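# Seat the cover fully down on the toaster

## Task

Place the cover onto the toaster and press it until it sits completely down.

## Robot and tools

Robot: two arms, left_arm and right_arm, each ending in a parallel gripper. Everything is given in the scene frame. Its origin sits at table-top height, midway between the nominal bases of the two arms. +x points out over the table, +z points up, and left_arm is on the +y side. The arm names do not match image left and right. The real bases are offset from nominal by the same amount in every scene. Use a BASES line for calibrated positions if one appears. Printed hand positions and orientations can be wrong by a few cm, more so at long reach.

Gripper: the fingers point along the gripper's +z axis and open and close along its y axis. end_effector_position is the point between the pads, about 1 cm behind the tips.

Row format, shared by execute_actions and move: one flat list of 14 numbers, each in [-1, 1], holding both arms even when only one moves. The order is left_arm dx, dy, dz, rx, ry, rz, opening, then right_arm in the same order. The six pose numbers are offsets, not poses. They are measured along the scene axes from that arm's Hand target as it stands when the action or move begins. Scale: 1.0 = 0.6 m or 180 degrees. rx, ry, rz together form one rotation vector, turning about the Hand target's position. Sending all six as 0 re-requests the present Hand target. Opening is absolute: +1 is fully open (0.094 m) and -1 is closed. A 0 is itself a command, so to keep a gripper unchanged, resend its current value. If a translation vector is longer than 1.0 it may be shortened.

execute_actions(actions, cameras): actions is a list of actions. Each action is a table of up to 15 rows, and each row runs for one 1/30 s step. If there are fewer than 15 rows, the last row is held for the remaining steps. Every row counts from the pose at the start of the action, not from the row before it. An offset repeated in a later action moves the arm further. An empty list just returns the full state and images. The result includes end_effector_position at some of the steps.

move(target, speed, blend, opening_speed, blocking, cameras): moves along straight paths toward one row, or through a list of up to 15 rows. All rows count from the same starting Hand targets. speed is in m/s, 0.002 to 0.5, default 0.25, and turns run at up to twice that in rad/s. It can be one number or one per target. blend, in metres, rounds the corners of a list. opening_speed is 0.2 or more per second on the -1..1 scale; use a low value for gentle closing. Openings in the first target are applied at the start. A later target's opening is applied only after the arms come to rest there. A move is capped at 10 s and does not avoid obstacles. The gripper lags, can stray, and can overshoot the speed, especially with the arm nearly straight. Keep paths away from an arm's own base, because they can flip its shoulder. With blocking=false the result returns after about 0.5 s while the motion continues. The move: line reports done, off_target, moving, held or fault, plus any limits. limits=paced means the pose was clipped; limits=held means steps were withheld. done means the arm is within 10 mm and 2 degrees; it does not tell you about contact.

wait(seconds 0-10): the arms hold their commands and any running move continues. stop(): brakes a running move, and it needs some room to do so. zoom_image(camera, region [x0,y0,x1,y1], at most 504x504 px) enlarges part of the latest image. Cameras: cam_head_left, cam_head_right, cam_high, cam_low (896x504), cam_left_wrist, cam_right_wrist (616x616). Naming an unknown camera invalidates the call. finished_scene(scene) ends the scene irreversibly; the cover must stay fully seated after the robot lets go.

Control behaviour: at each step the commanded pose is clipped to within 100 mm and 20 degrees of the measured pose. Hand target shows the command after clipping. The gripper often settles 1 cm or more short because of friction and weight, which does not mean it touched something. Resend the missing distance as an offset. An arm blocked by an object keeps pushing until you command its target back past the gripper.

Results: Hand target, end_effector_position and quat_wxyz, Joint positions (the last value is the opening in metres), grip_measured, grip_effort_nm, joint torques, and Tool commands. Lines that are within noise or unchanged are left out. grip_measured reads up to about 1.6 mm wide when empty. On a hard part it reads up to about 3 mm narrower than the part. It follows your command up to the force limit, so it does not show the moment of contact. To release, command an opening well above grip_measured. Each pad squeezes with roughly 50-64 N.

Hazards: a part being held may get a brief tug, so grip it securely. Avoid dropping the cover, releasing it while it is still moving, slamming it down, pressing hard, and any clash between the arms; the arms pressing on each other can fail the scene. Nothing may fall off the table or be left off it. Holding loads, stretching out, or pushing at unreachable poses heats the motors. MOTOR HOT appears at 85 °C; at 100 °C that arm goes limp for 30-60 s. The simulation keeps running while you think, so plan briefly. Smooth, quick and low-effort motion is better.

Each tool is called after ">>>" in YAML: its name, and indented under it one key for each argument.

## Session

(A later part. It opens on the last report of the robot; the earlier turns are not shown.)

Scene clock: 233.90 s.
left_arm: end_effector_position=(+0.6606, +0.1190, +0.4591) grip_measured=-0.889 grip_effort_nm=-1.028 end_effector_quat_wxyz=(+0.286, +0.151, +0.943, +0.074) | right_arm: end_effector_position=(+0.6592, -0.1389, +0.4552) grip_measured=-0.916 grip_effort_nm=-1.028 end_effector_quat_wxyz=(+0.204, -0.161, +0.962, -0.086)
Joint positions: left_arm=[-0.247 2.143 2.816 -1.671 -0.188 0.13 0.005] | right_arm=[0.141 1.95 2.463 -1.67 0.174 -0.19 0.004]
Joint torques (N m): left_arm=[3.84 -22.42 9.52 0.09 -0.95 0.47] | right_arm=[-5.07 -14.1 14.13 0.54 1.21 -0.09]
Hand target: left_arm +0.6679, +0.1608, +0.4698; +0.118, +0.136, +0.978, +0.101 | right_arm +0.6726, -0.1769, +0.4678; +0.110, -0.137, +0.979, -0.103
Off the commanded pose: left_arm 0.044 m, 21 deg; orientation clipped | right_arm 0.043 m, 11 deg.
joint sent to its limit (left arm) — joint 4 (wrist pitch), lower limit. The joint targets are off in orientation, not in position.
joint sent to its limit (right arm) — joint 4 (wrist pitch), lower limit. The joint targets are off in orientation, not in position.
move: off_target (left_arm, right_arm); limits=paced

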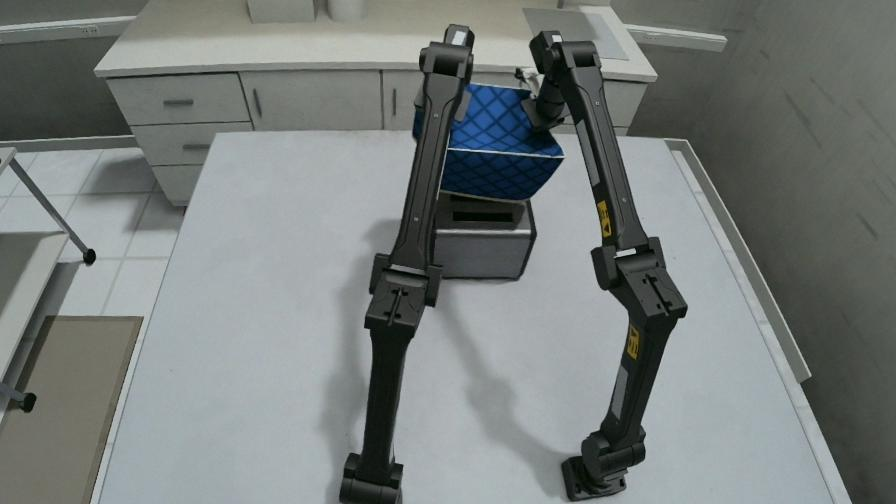

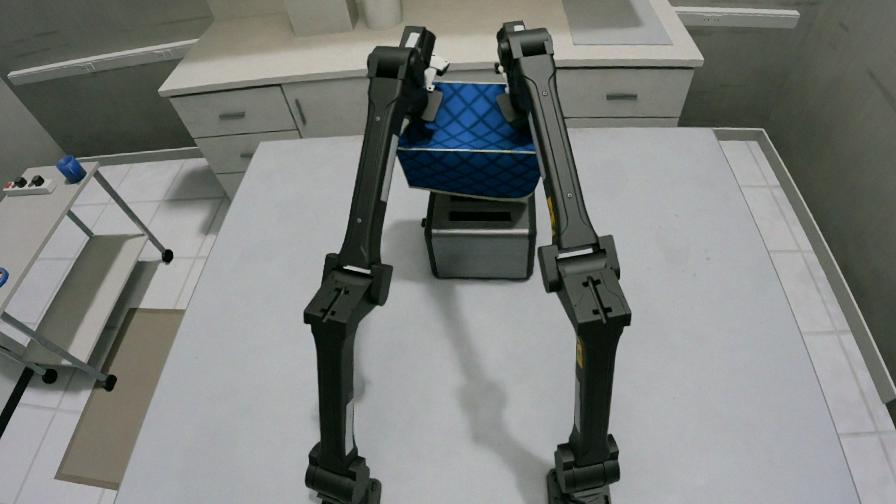

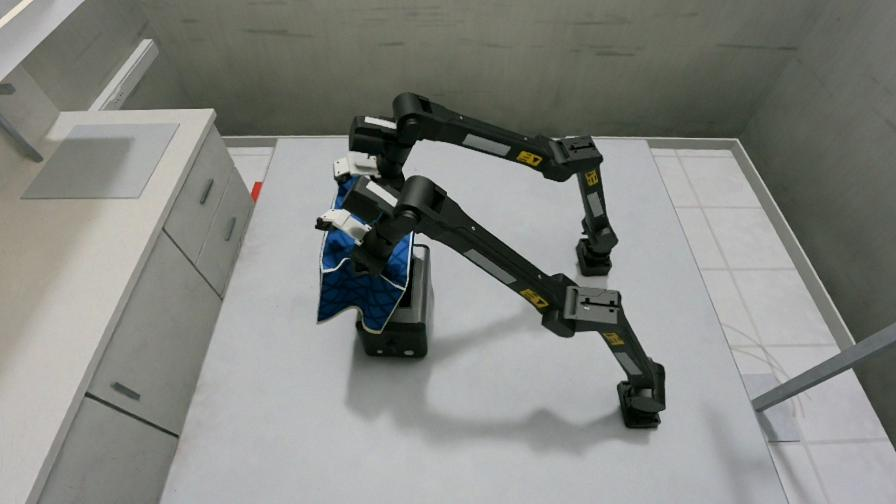

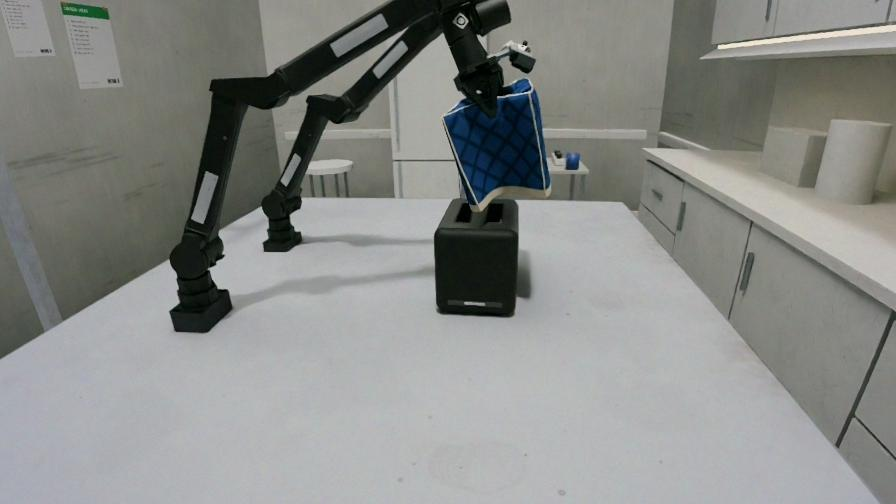

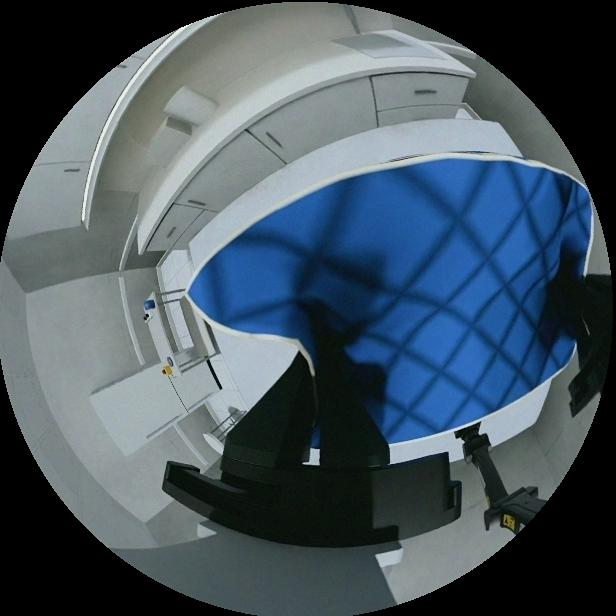

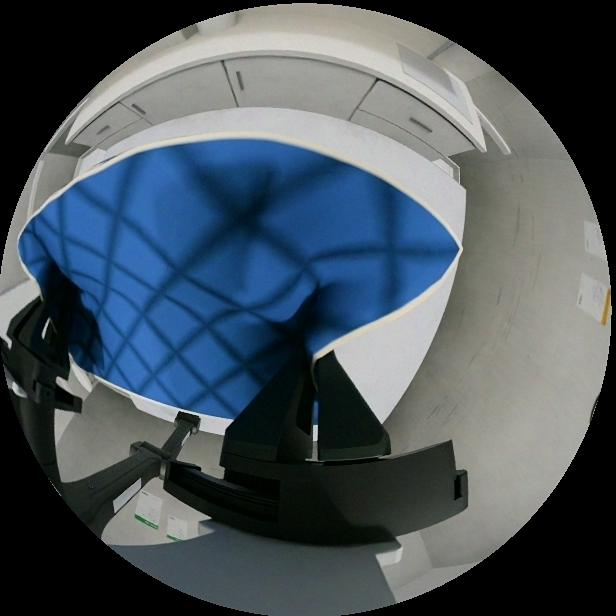

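>>> move:
  target:
    - [-0.06,-0.013,0,0,0,0,-1,-0.06,-0.013,0,0,0,0,-1]
    - [-0.06,-0.013,-0.1,0,0,0,-1,-0.06,-0.013,-0.095,0,0,0,-1]
  speed: 0.1
  blend: 0.01

Scene clock: 250.30 s.
left_arm: end_effector_position=(+0.6370, +0.1193, +0.3905) grip_measured=-0.889 grip_effort_nm=-1.023 end_effector_quat_wxyz=(+0.190, +0.149, +0.967, +0.077) | right_arm: end_effector_position=(+0.6372, -0.1412, +0.4071) grip_measured=-0.916 grip_effort_nm=-1.043 end_effector_quat_wxyz=(+0.140, -0.169, +0.972, -0.082)
Joint positions: left_arm=[-0.255 2.071 2.541 -1.671 -0.186 0.091 0.005] | right_arm=[0.141 1.909 2.291 -1.671 0.165 -0.191 0.004]
Joint torques (N m): left_arm=[2.84 -25.7 6.91 0.03 -1.27 0.29] | right_arm=[-5.48 -16.44 8.03 0.34 1.54 0.19]
Hand target: left_arm +0.6319, +0.1530, +0.4098; +0.118, +0.136, +0.978, +0.101 | right_arm +0.6366, -0.1848, +0.4108; +0.110, -0.137, +0.979, -0.103
Off the commanded pose: left_arm 0.039 m, 9 deg | right_arm 0.044 m, 6 deg.
joint sent to its limit (left arm) — joint 4 (wrist pitch), lower limit. The joint targets are off in orientation, not in position.
joint sent to its limit (right arm) — joint 4 (wrist pitch), lower limit. The joint targets are off in orientation, not in position.
move: off_target (left_arm, right_arm)

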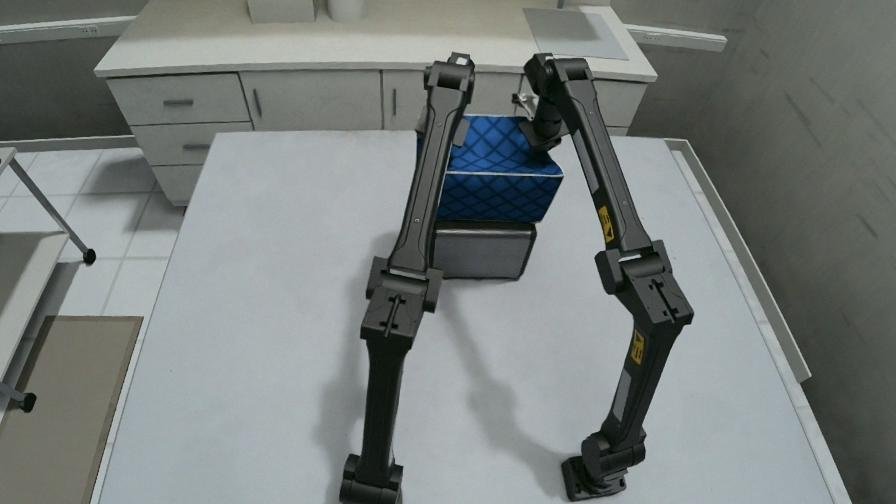

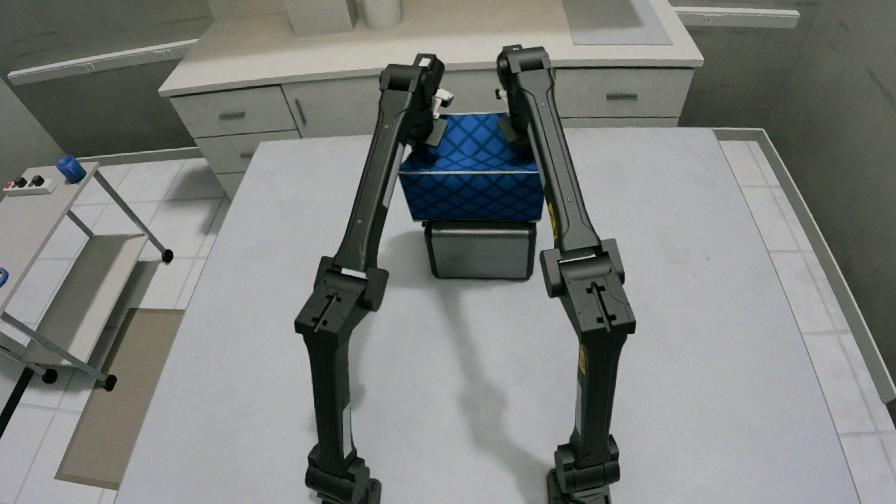

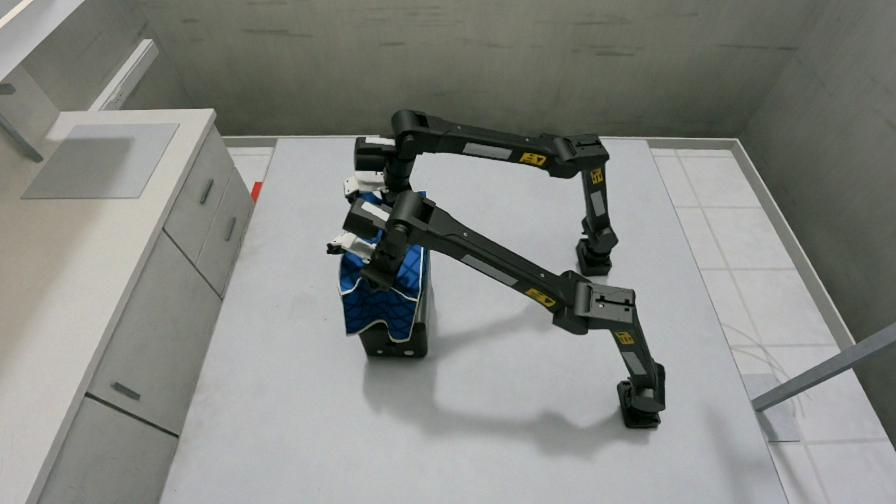

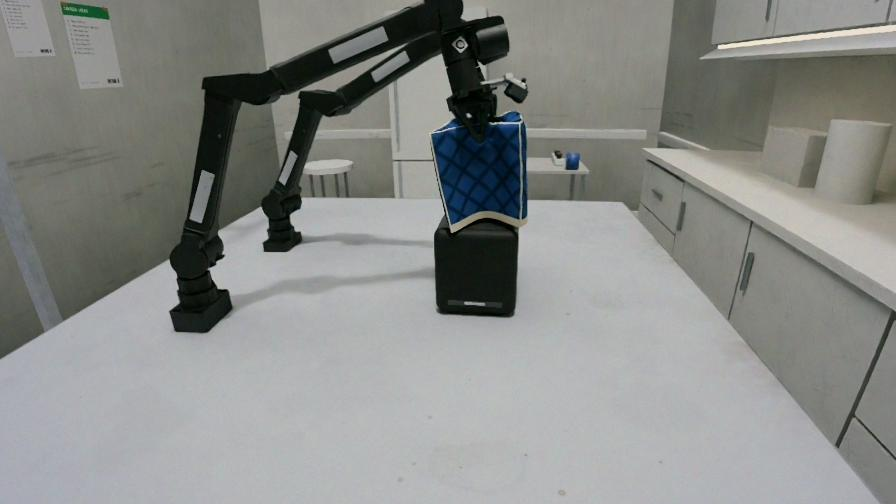

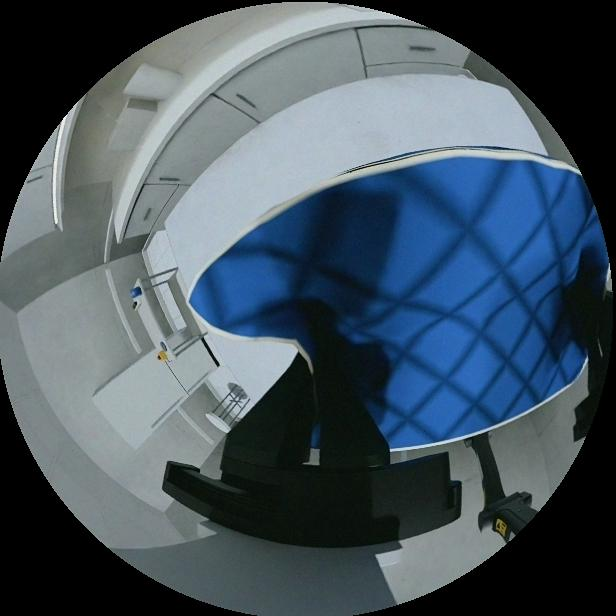

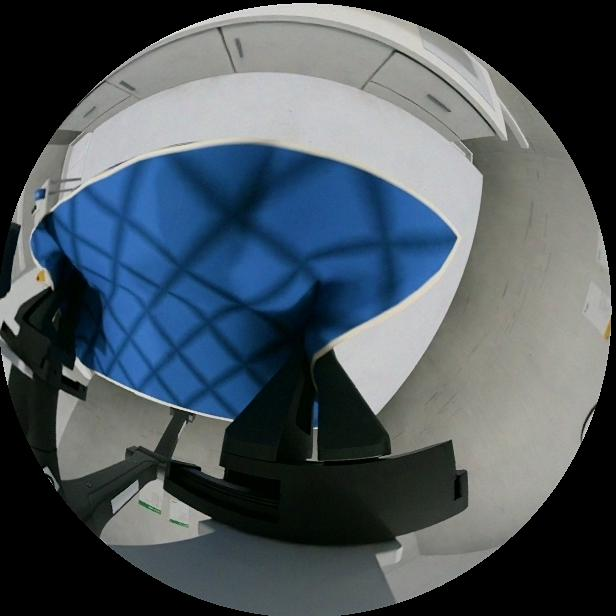

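>>> zoom_image:
  camera: "cam_low"
  region: [410, 90, 560, 330]

>>> zoom_image:
  camera: "cam_head_left"
  region: [380, 80, 600, 290]

>>> zoom_image:
  camera: "cam_head_right"
  region: [360, 80, 580, 290]

>>> zoom_image:
  camera: "cam_high"
  region: [310, 180, 450, 370]

Scaled by 2.100.

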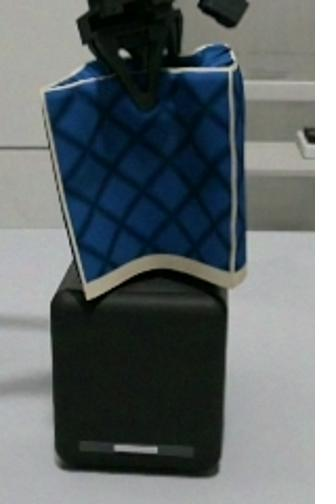

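Scaled by 2.291.

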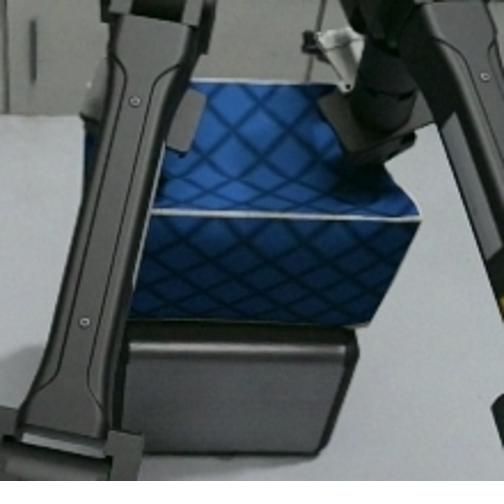

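Scaled by 2.291.

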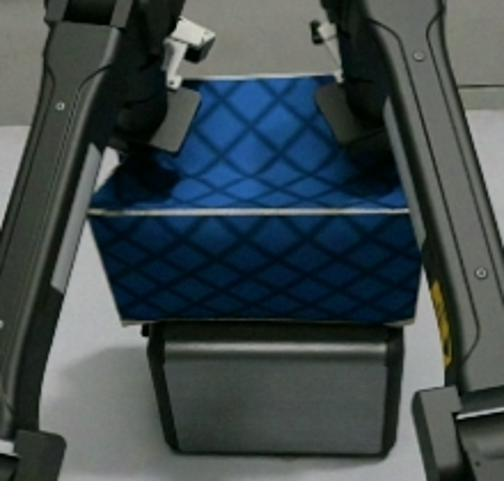

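Scaled by 2.653.

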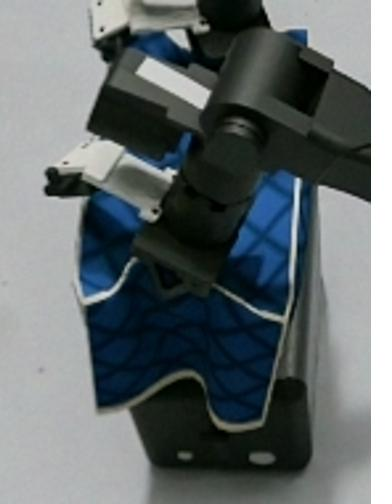

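>>> move:
  target:
    - [0,0,0.045,0,0,0,-1,0,0,0.025,0,0,0,-1]
    - [-0.037,-0.013,0.045,0,0,0,-1,-0.037,-0.013,0.025,0,0,0,-1]
  speed: 0.1

>>> zoom_image:
  camera: "cam_low"
  region: [410, 80, 560, 320]

>>> zoom_image:
  camera: "cam_head_right"
  region: [360, 80, 580, 290]

>>> zoom_image:
  camera: "cam_high"
  region: [310, 180, 450, 370]

Scene clock: 269.27 s.
left_arm: end_effector_position=(+0.6170, +0.1148, +0.4131) grip_measured=-0.889 grip_effort_nm=-1.023 end_effector_quat_wxyz=(+0.200, +0.149, +0.966, +0.075) | right_arm: end_effector_position=(+0.6186, -0.1446, +0.4140) grip_measured=-0.916 grip_effort_nm=-1.028 end_effector_quat_wxyz=(+0.136, -0.170, +0.973, -0.082)
Joint positions: left_arm=[-0.27 2.007 2.496 -1.671 -0.19 0.079 0.005] | right_arm=[0.141 1.855 2.23 -1.671 0.165 -0.191 0.004]
Joint torques (N m): left_arm=[2.2 -24.7 7.13 -0.13 -1.33 0.27] | right_arm=[-6.07 -16.56 8.1 0.31 1.48 0.09]
Hand target: left_arm +0.6096, +0.1451, +0.4369; +0.118, +0.137, +0.978, +0.101 | right_arm +0.6144, -0.1926, +0.4258; +0.110, -0.137, +0.979, -0.103
Off the commanded pose: left_arm 0.039 m, 10 deg | right_arm 0.050 m, 5 deg.
joint sent to its limit (left arm) — joint 4 (wrist pitch), lower limit. The joint targets are off in orientation, not in position.
joint sent to its limit (right arm) — joint 4 (wrist pitch), lower limit. The joint targets are off in orientation, not in position.
move: off_target (left_arm, right_arm)

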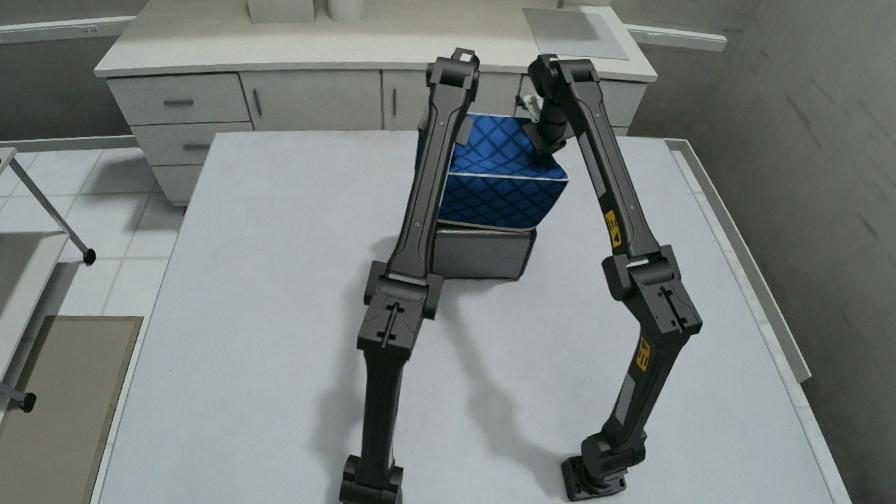

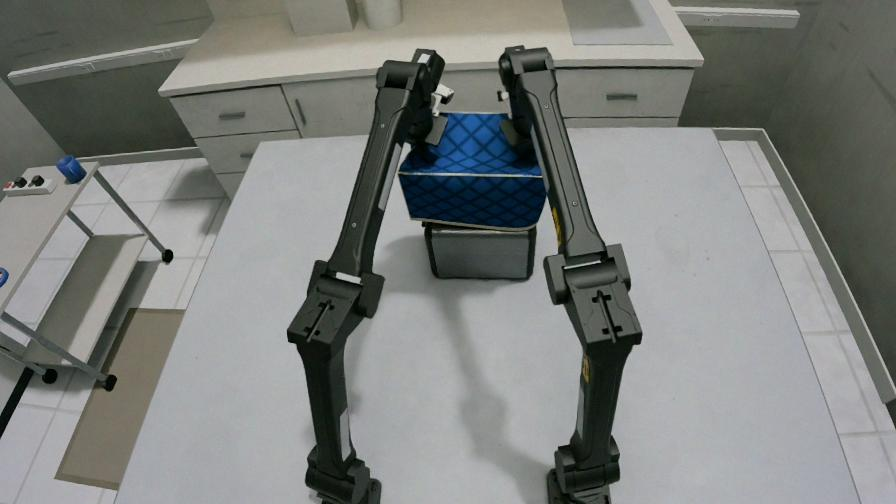

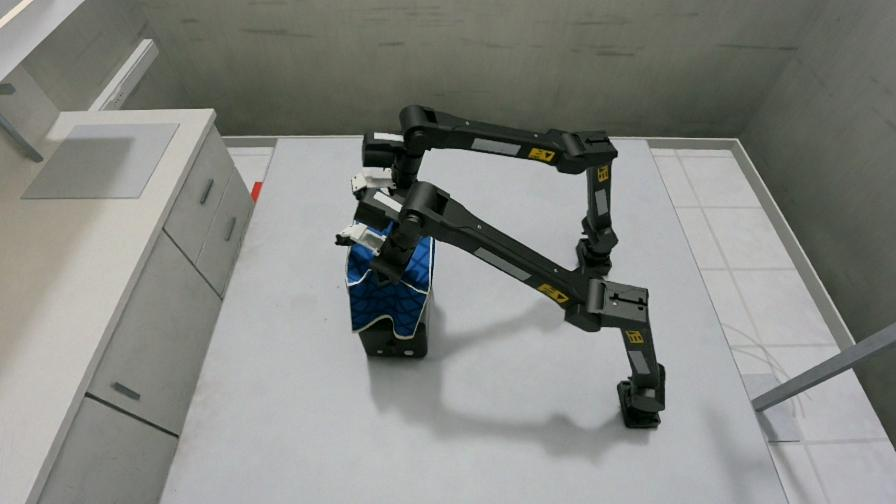

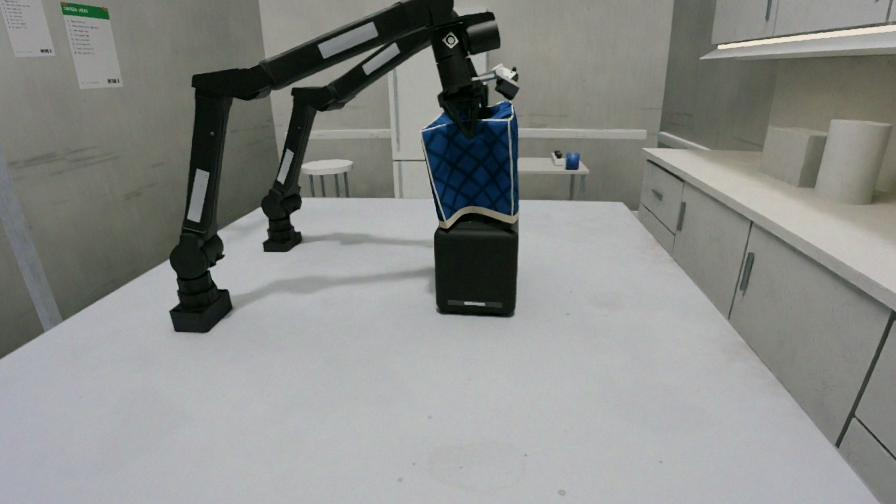

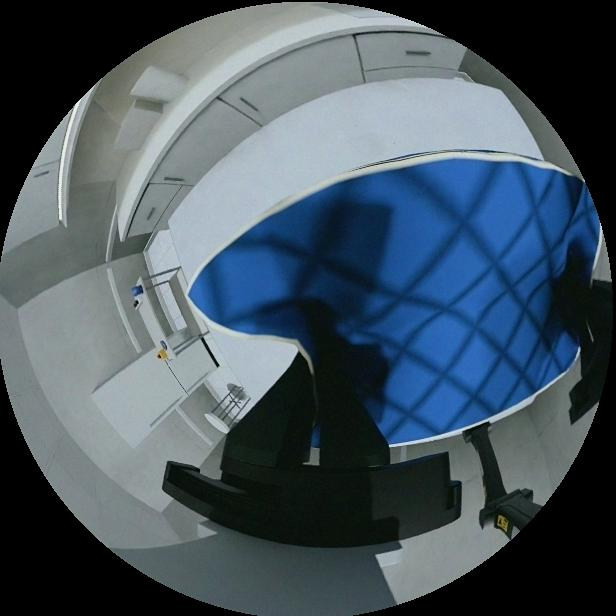

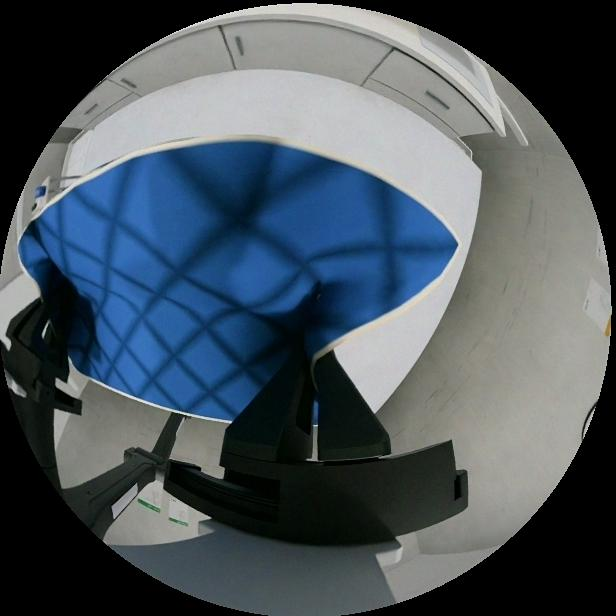

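Scaled by 2.100.

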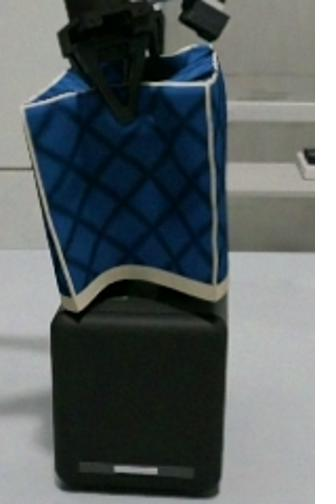

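Scaled by 2.291.

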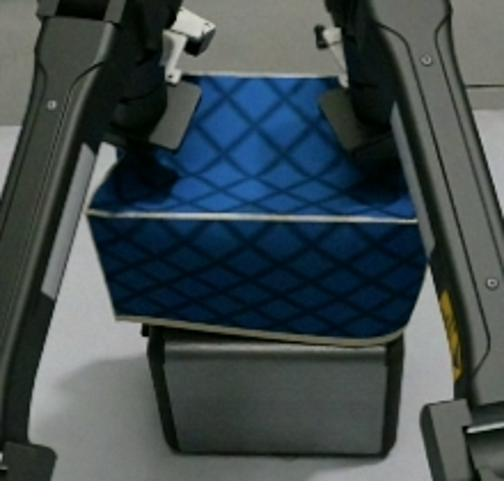

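Scaled by 2.653.

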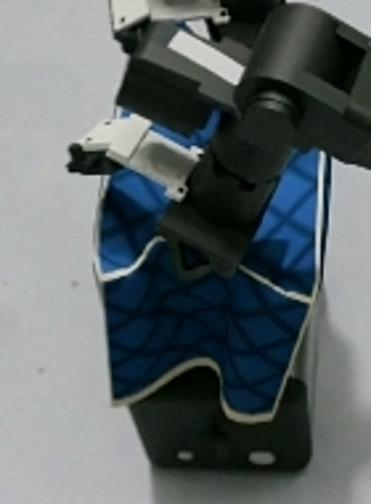

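>>> move:
  target:
    - [-0.028,-0.012,-0.01,0,0,0,-1,-0.015,-0.014,0,0,0,0,-1]
    - [-0.028,-0.012,-0.07,0,0,0,-1,-0.015,-0.014,-0.05,0,0,0,-1]
  speed: 0.08

>>> zoom_image:
  camera: "cam_low"
  region: [410, 80, 560, 320]

>>> zoom_image:
  camera: "cam_head_right"
  region: [360, 80, 580, 290]

>>> zoom_image:
  camera: "cam_high"
  region: [310, 180, 450, 370]

Scene clock: 280.43 s.
left_arm: end_effector_position=(+0.5970, +0.1086, +0.3829) grip_measured=-0.889 grip_effort_nm=-1.028 end_effector_quat_wxyz=(+0.158, +0.144, +0.974, +0.077) | right_arm: end_effector_position=(+0.6038, -0.1509, +0.3935) grip_measured=-0.916 grip_effort_nm=-1.043 end_effector_quat_wxyz=(+0.112, -0.169, +0.976, -0.081)
Joint positions: left_arm=[-0.287 1.968 2.367 -1.671 -0.194 0.041 0.005] | right_arm=[0.134 1.819 2.129 -1.654 0.162 -0.191 0.004]
Joint torques (N m): left_arm=[2.32 -23.71 6.61 -0.1 -1.31 0.29] | right_arm=[-6.83 -15.74 7.5 0.73 1.51 0.05]
Hand target: left_arm +0.5928, +0.1379, +0.3949; +0.118, +0.136, +0.978, +0.101 | right_arm +0.6053, -0.2010, +0.3959; +0.110, -0.136, +0.979, -0.103
Off the commanded pose: left_arm 0.032 m, 5 deg | right_arm 0.050 m, 5 deg.
joint sent to its limit (left arm) — joint 4 (wrist pitch), lower limit. The joint targets are off in orientation, not in position.
move: off_target (left_arm, right_arm)

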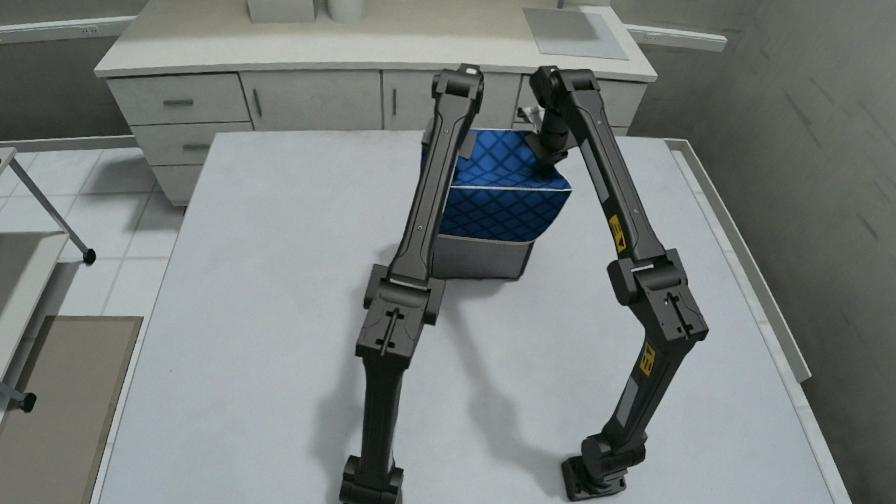

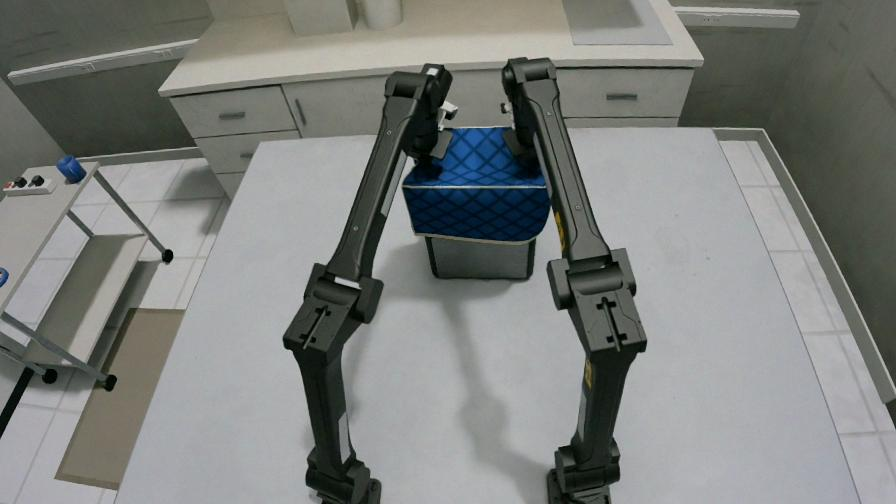

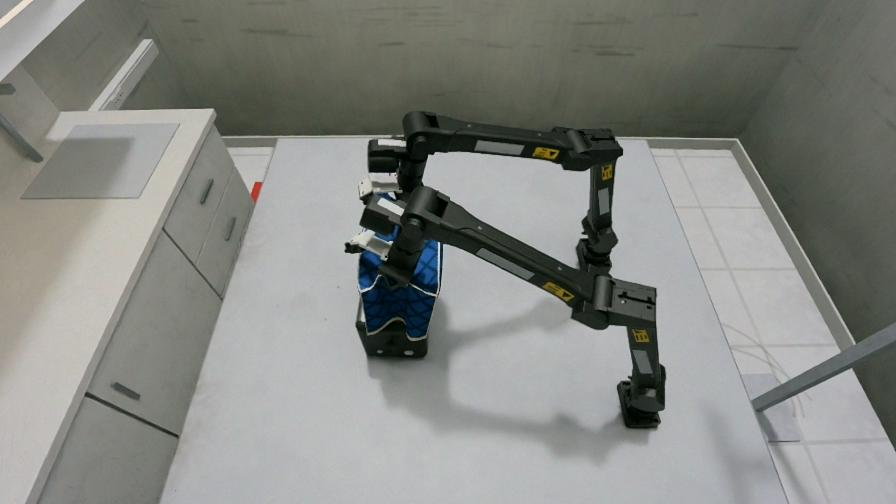

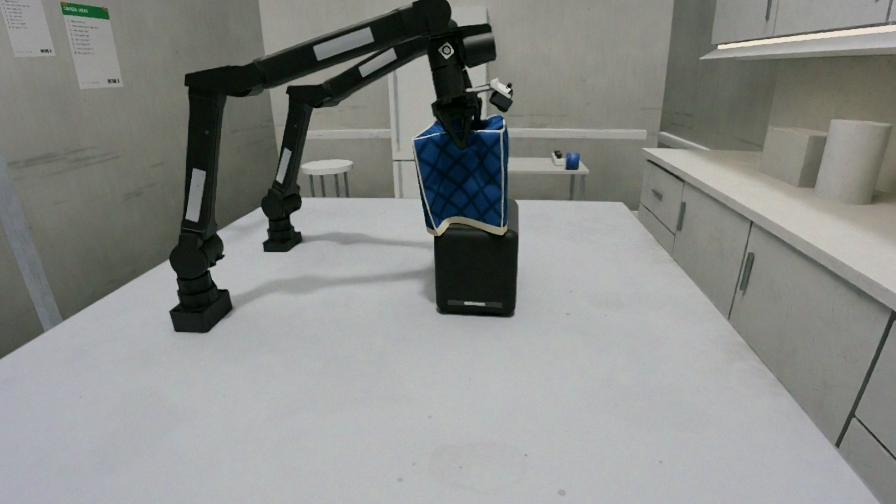

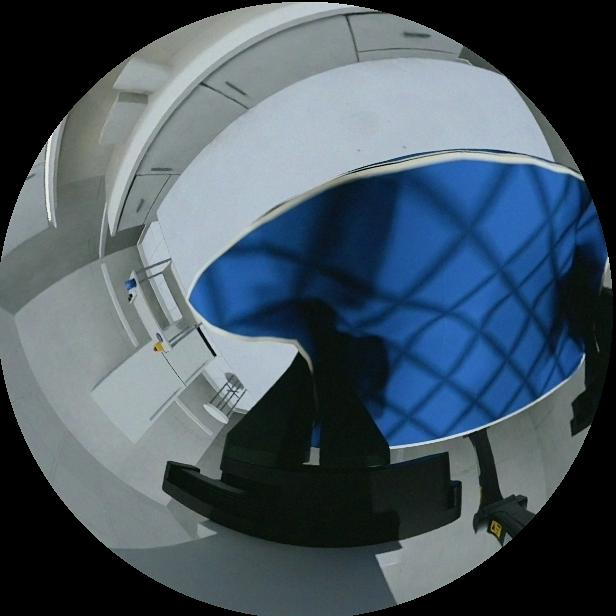

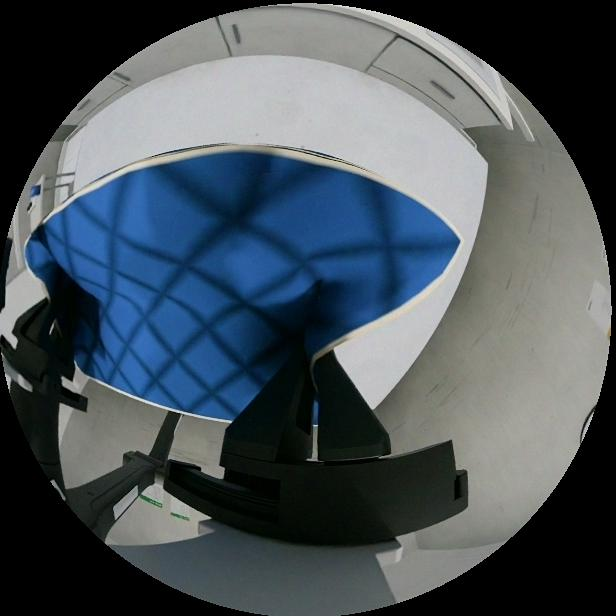

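Scaled by 2.100.

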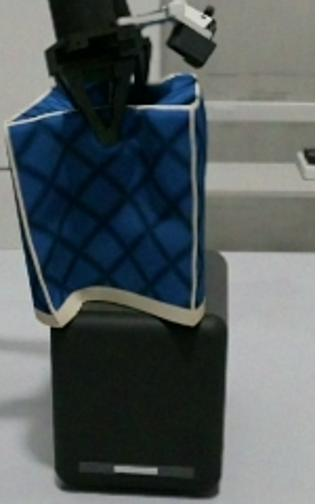

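Scaled by 2.291.

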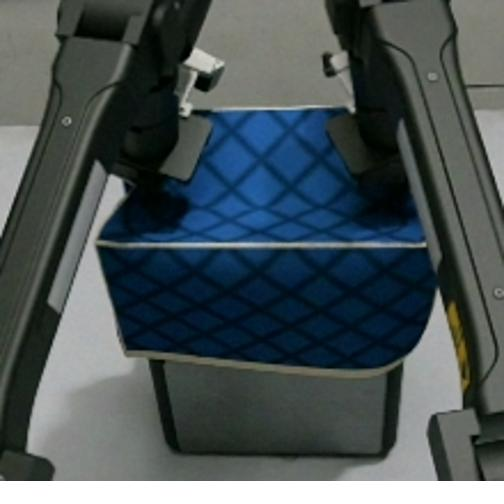

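Scaled by 2.653.

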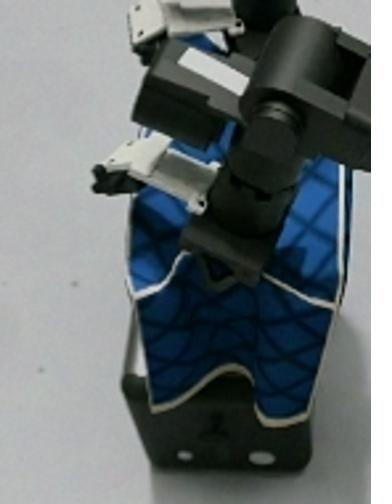

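>>> move:
  target:
    - [0,0,0.02,0,-0.05,0,-1,0,0,0.02,0,-0.05,0,-1]
    - [0.055,0,0.02,0,-0.05,0,-1,0.055,0,0.02,0,-0.05,0,-1]
    - [0.055,0,-0.05,0,-0.0,0,-1,0.055,0,-0.05,0,0,0,-1]
  speed: 0.08

>>> zoom_image:
  camera: "cam_low"
  region: [410, 80, 560, 320]

>>> zoom_image:
  camera: "cam_head_right"
  region: [360, 80, 580, 290]

>>> zoom_image:
  camera: "cam_high"
  region: [310, 180, 450, 370]

Scene clock: 290.93 s.
left_arm: end_effector_position=(+0.6144, +0.0955, +0.3839) grip_measured=-0.889 grip_effort_nm=-1.028 end_effector_quat_wxyz=(+0.176, +0.145, +0.971, +0.075) | right_arm: end_effector_position=(+0.6203, -0.1608, +0.3697) grip_measured=-0.916 grip_effort_nm=-1.033 end_effector_quat_wxyz=(+0.117, -0.159, +0.976, -0.086)
Joint positions: left_arm=[-0.3 2.02 2.446 -1.664 -0.196 0.035 0.005] | right_arm=[0.115 1.836 2.087 -1.582 0.169 -0.191 0.004]
Joint torques (N m): left_arm=[4.19 -20.25 6.97 -0.36 -1.01 0.47] | right_arm=[-5.71 -12.16 13.53 0.16 1.13 -0.04]
Hand target: left_arm +0.6258, +0.1380, +0.3650; +0.118, +0.136, +0.978, +0.101 | right_arm +0.6384, -0.2009, +0.3658; +0.110, -0.137, +0.979, -0.103
Off the commanded pose: left_arm 0.048 m, 7 deg | right_arm 0.044 m, 3 deg.
joint sent to its limit (left arm) — joint 4 (wrist pitch), lower limit. The joint targets are off in orientation, not in position.
move: off_target (left_arm, right_arm)

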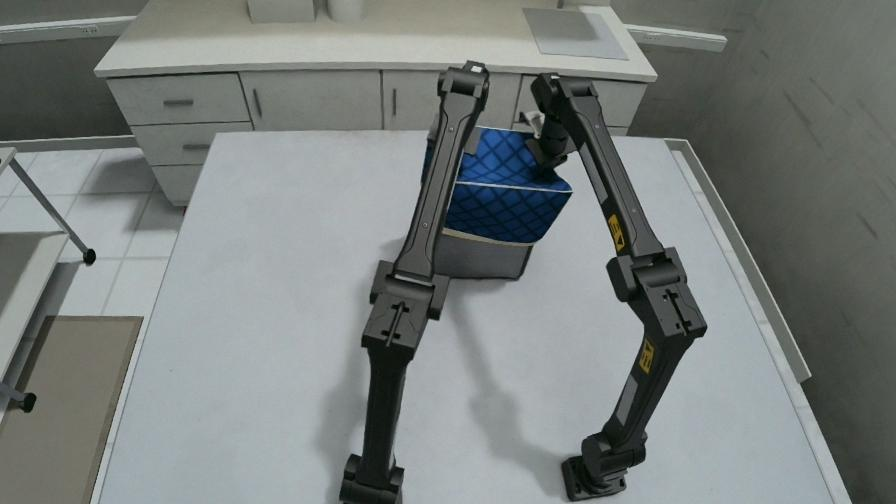

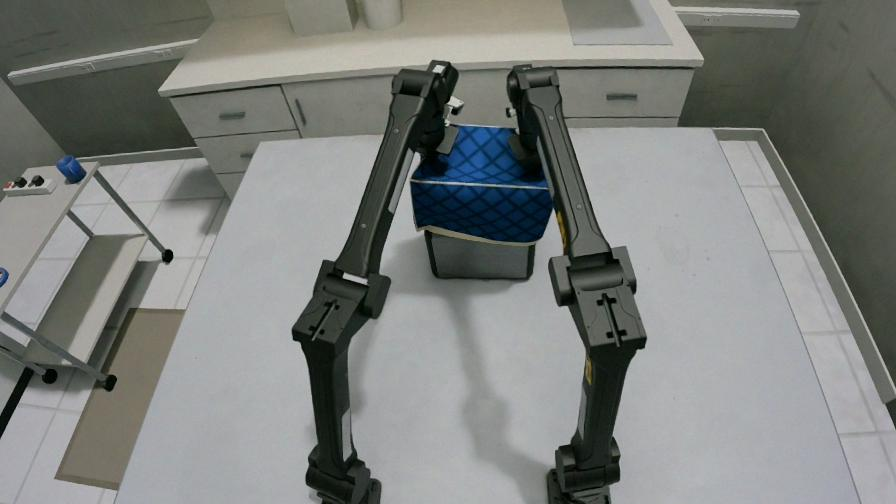

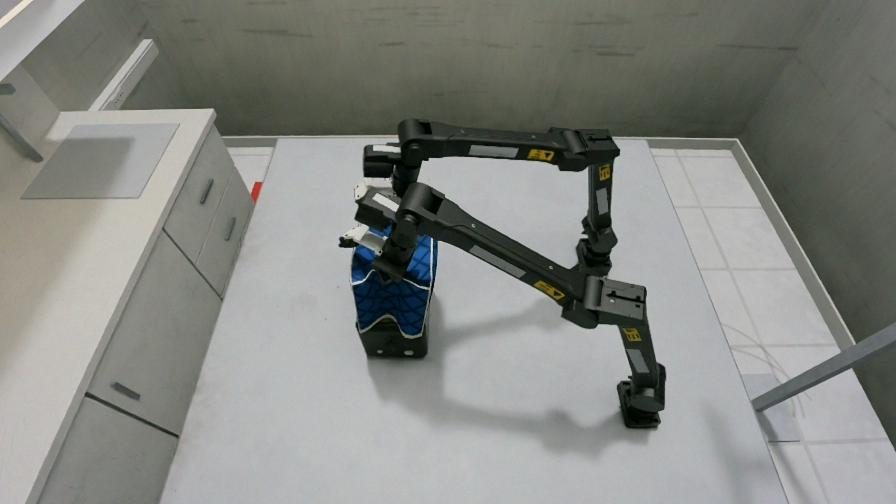

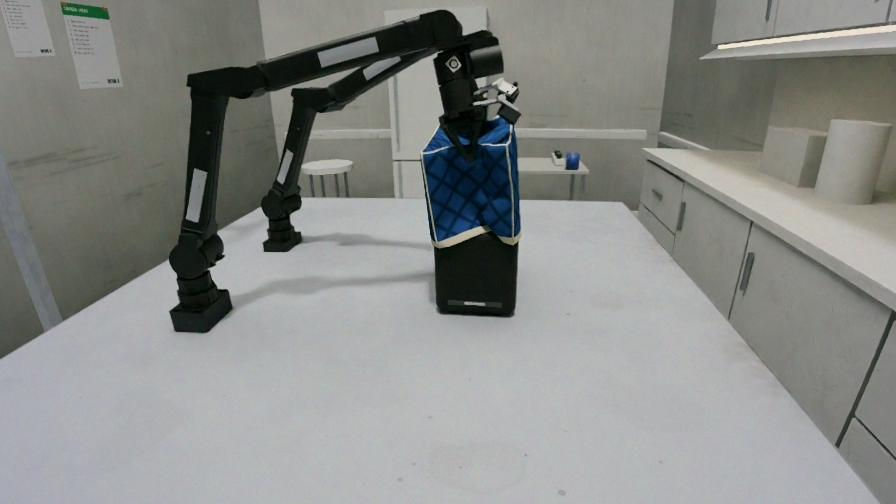

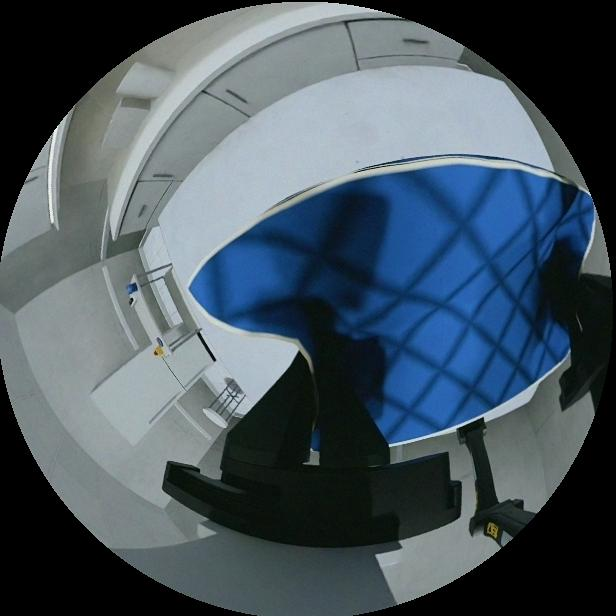

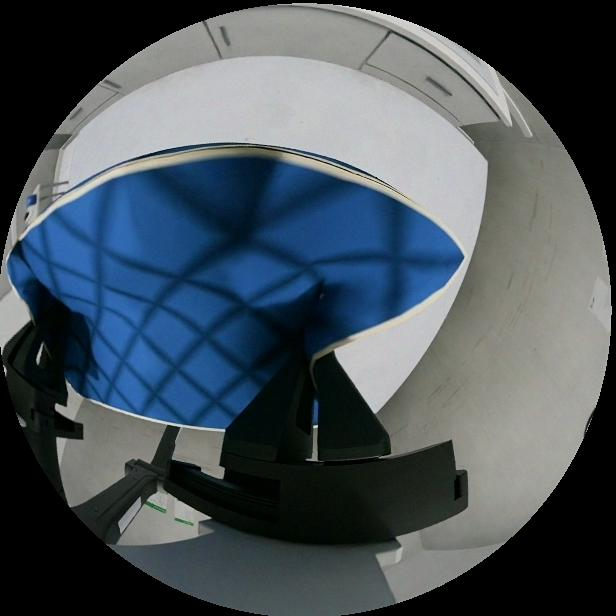

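Scaled by 2.100.

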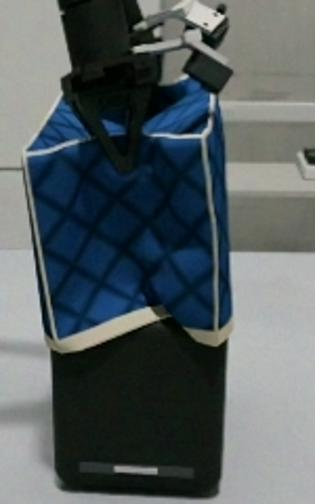

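Scaled by 2.291.

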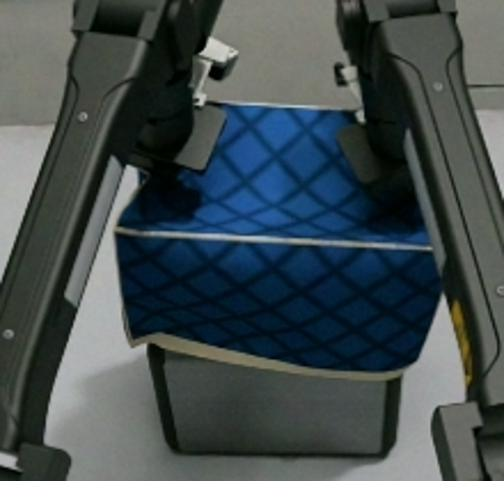

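Scaled by 2.653.

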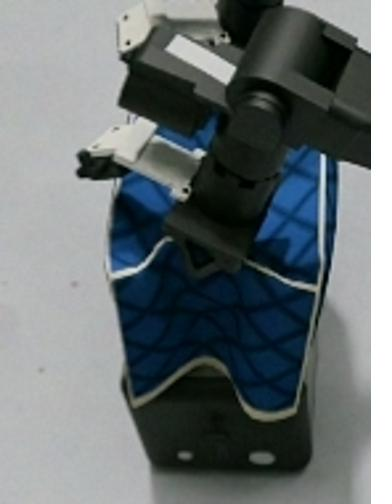

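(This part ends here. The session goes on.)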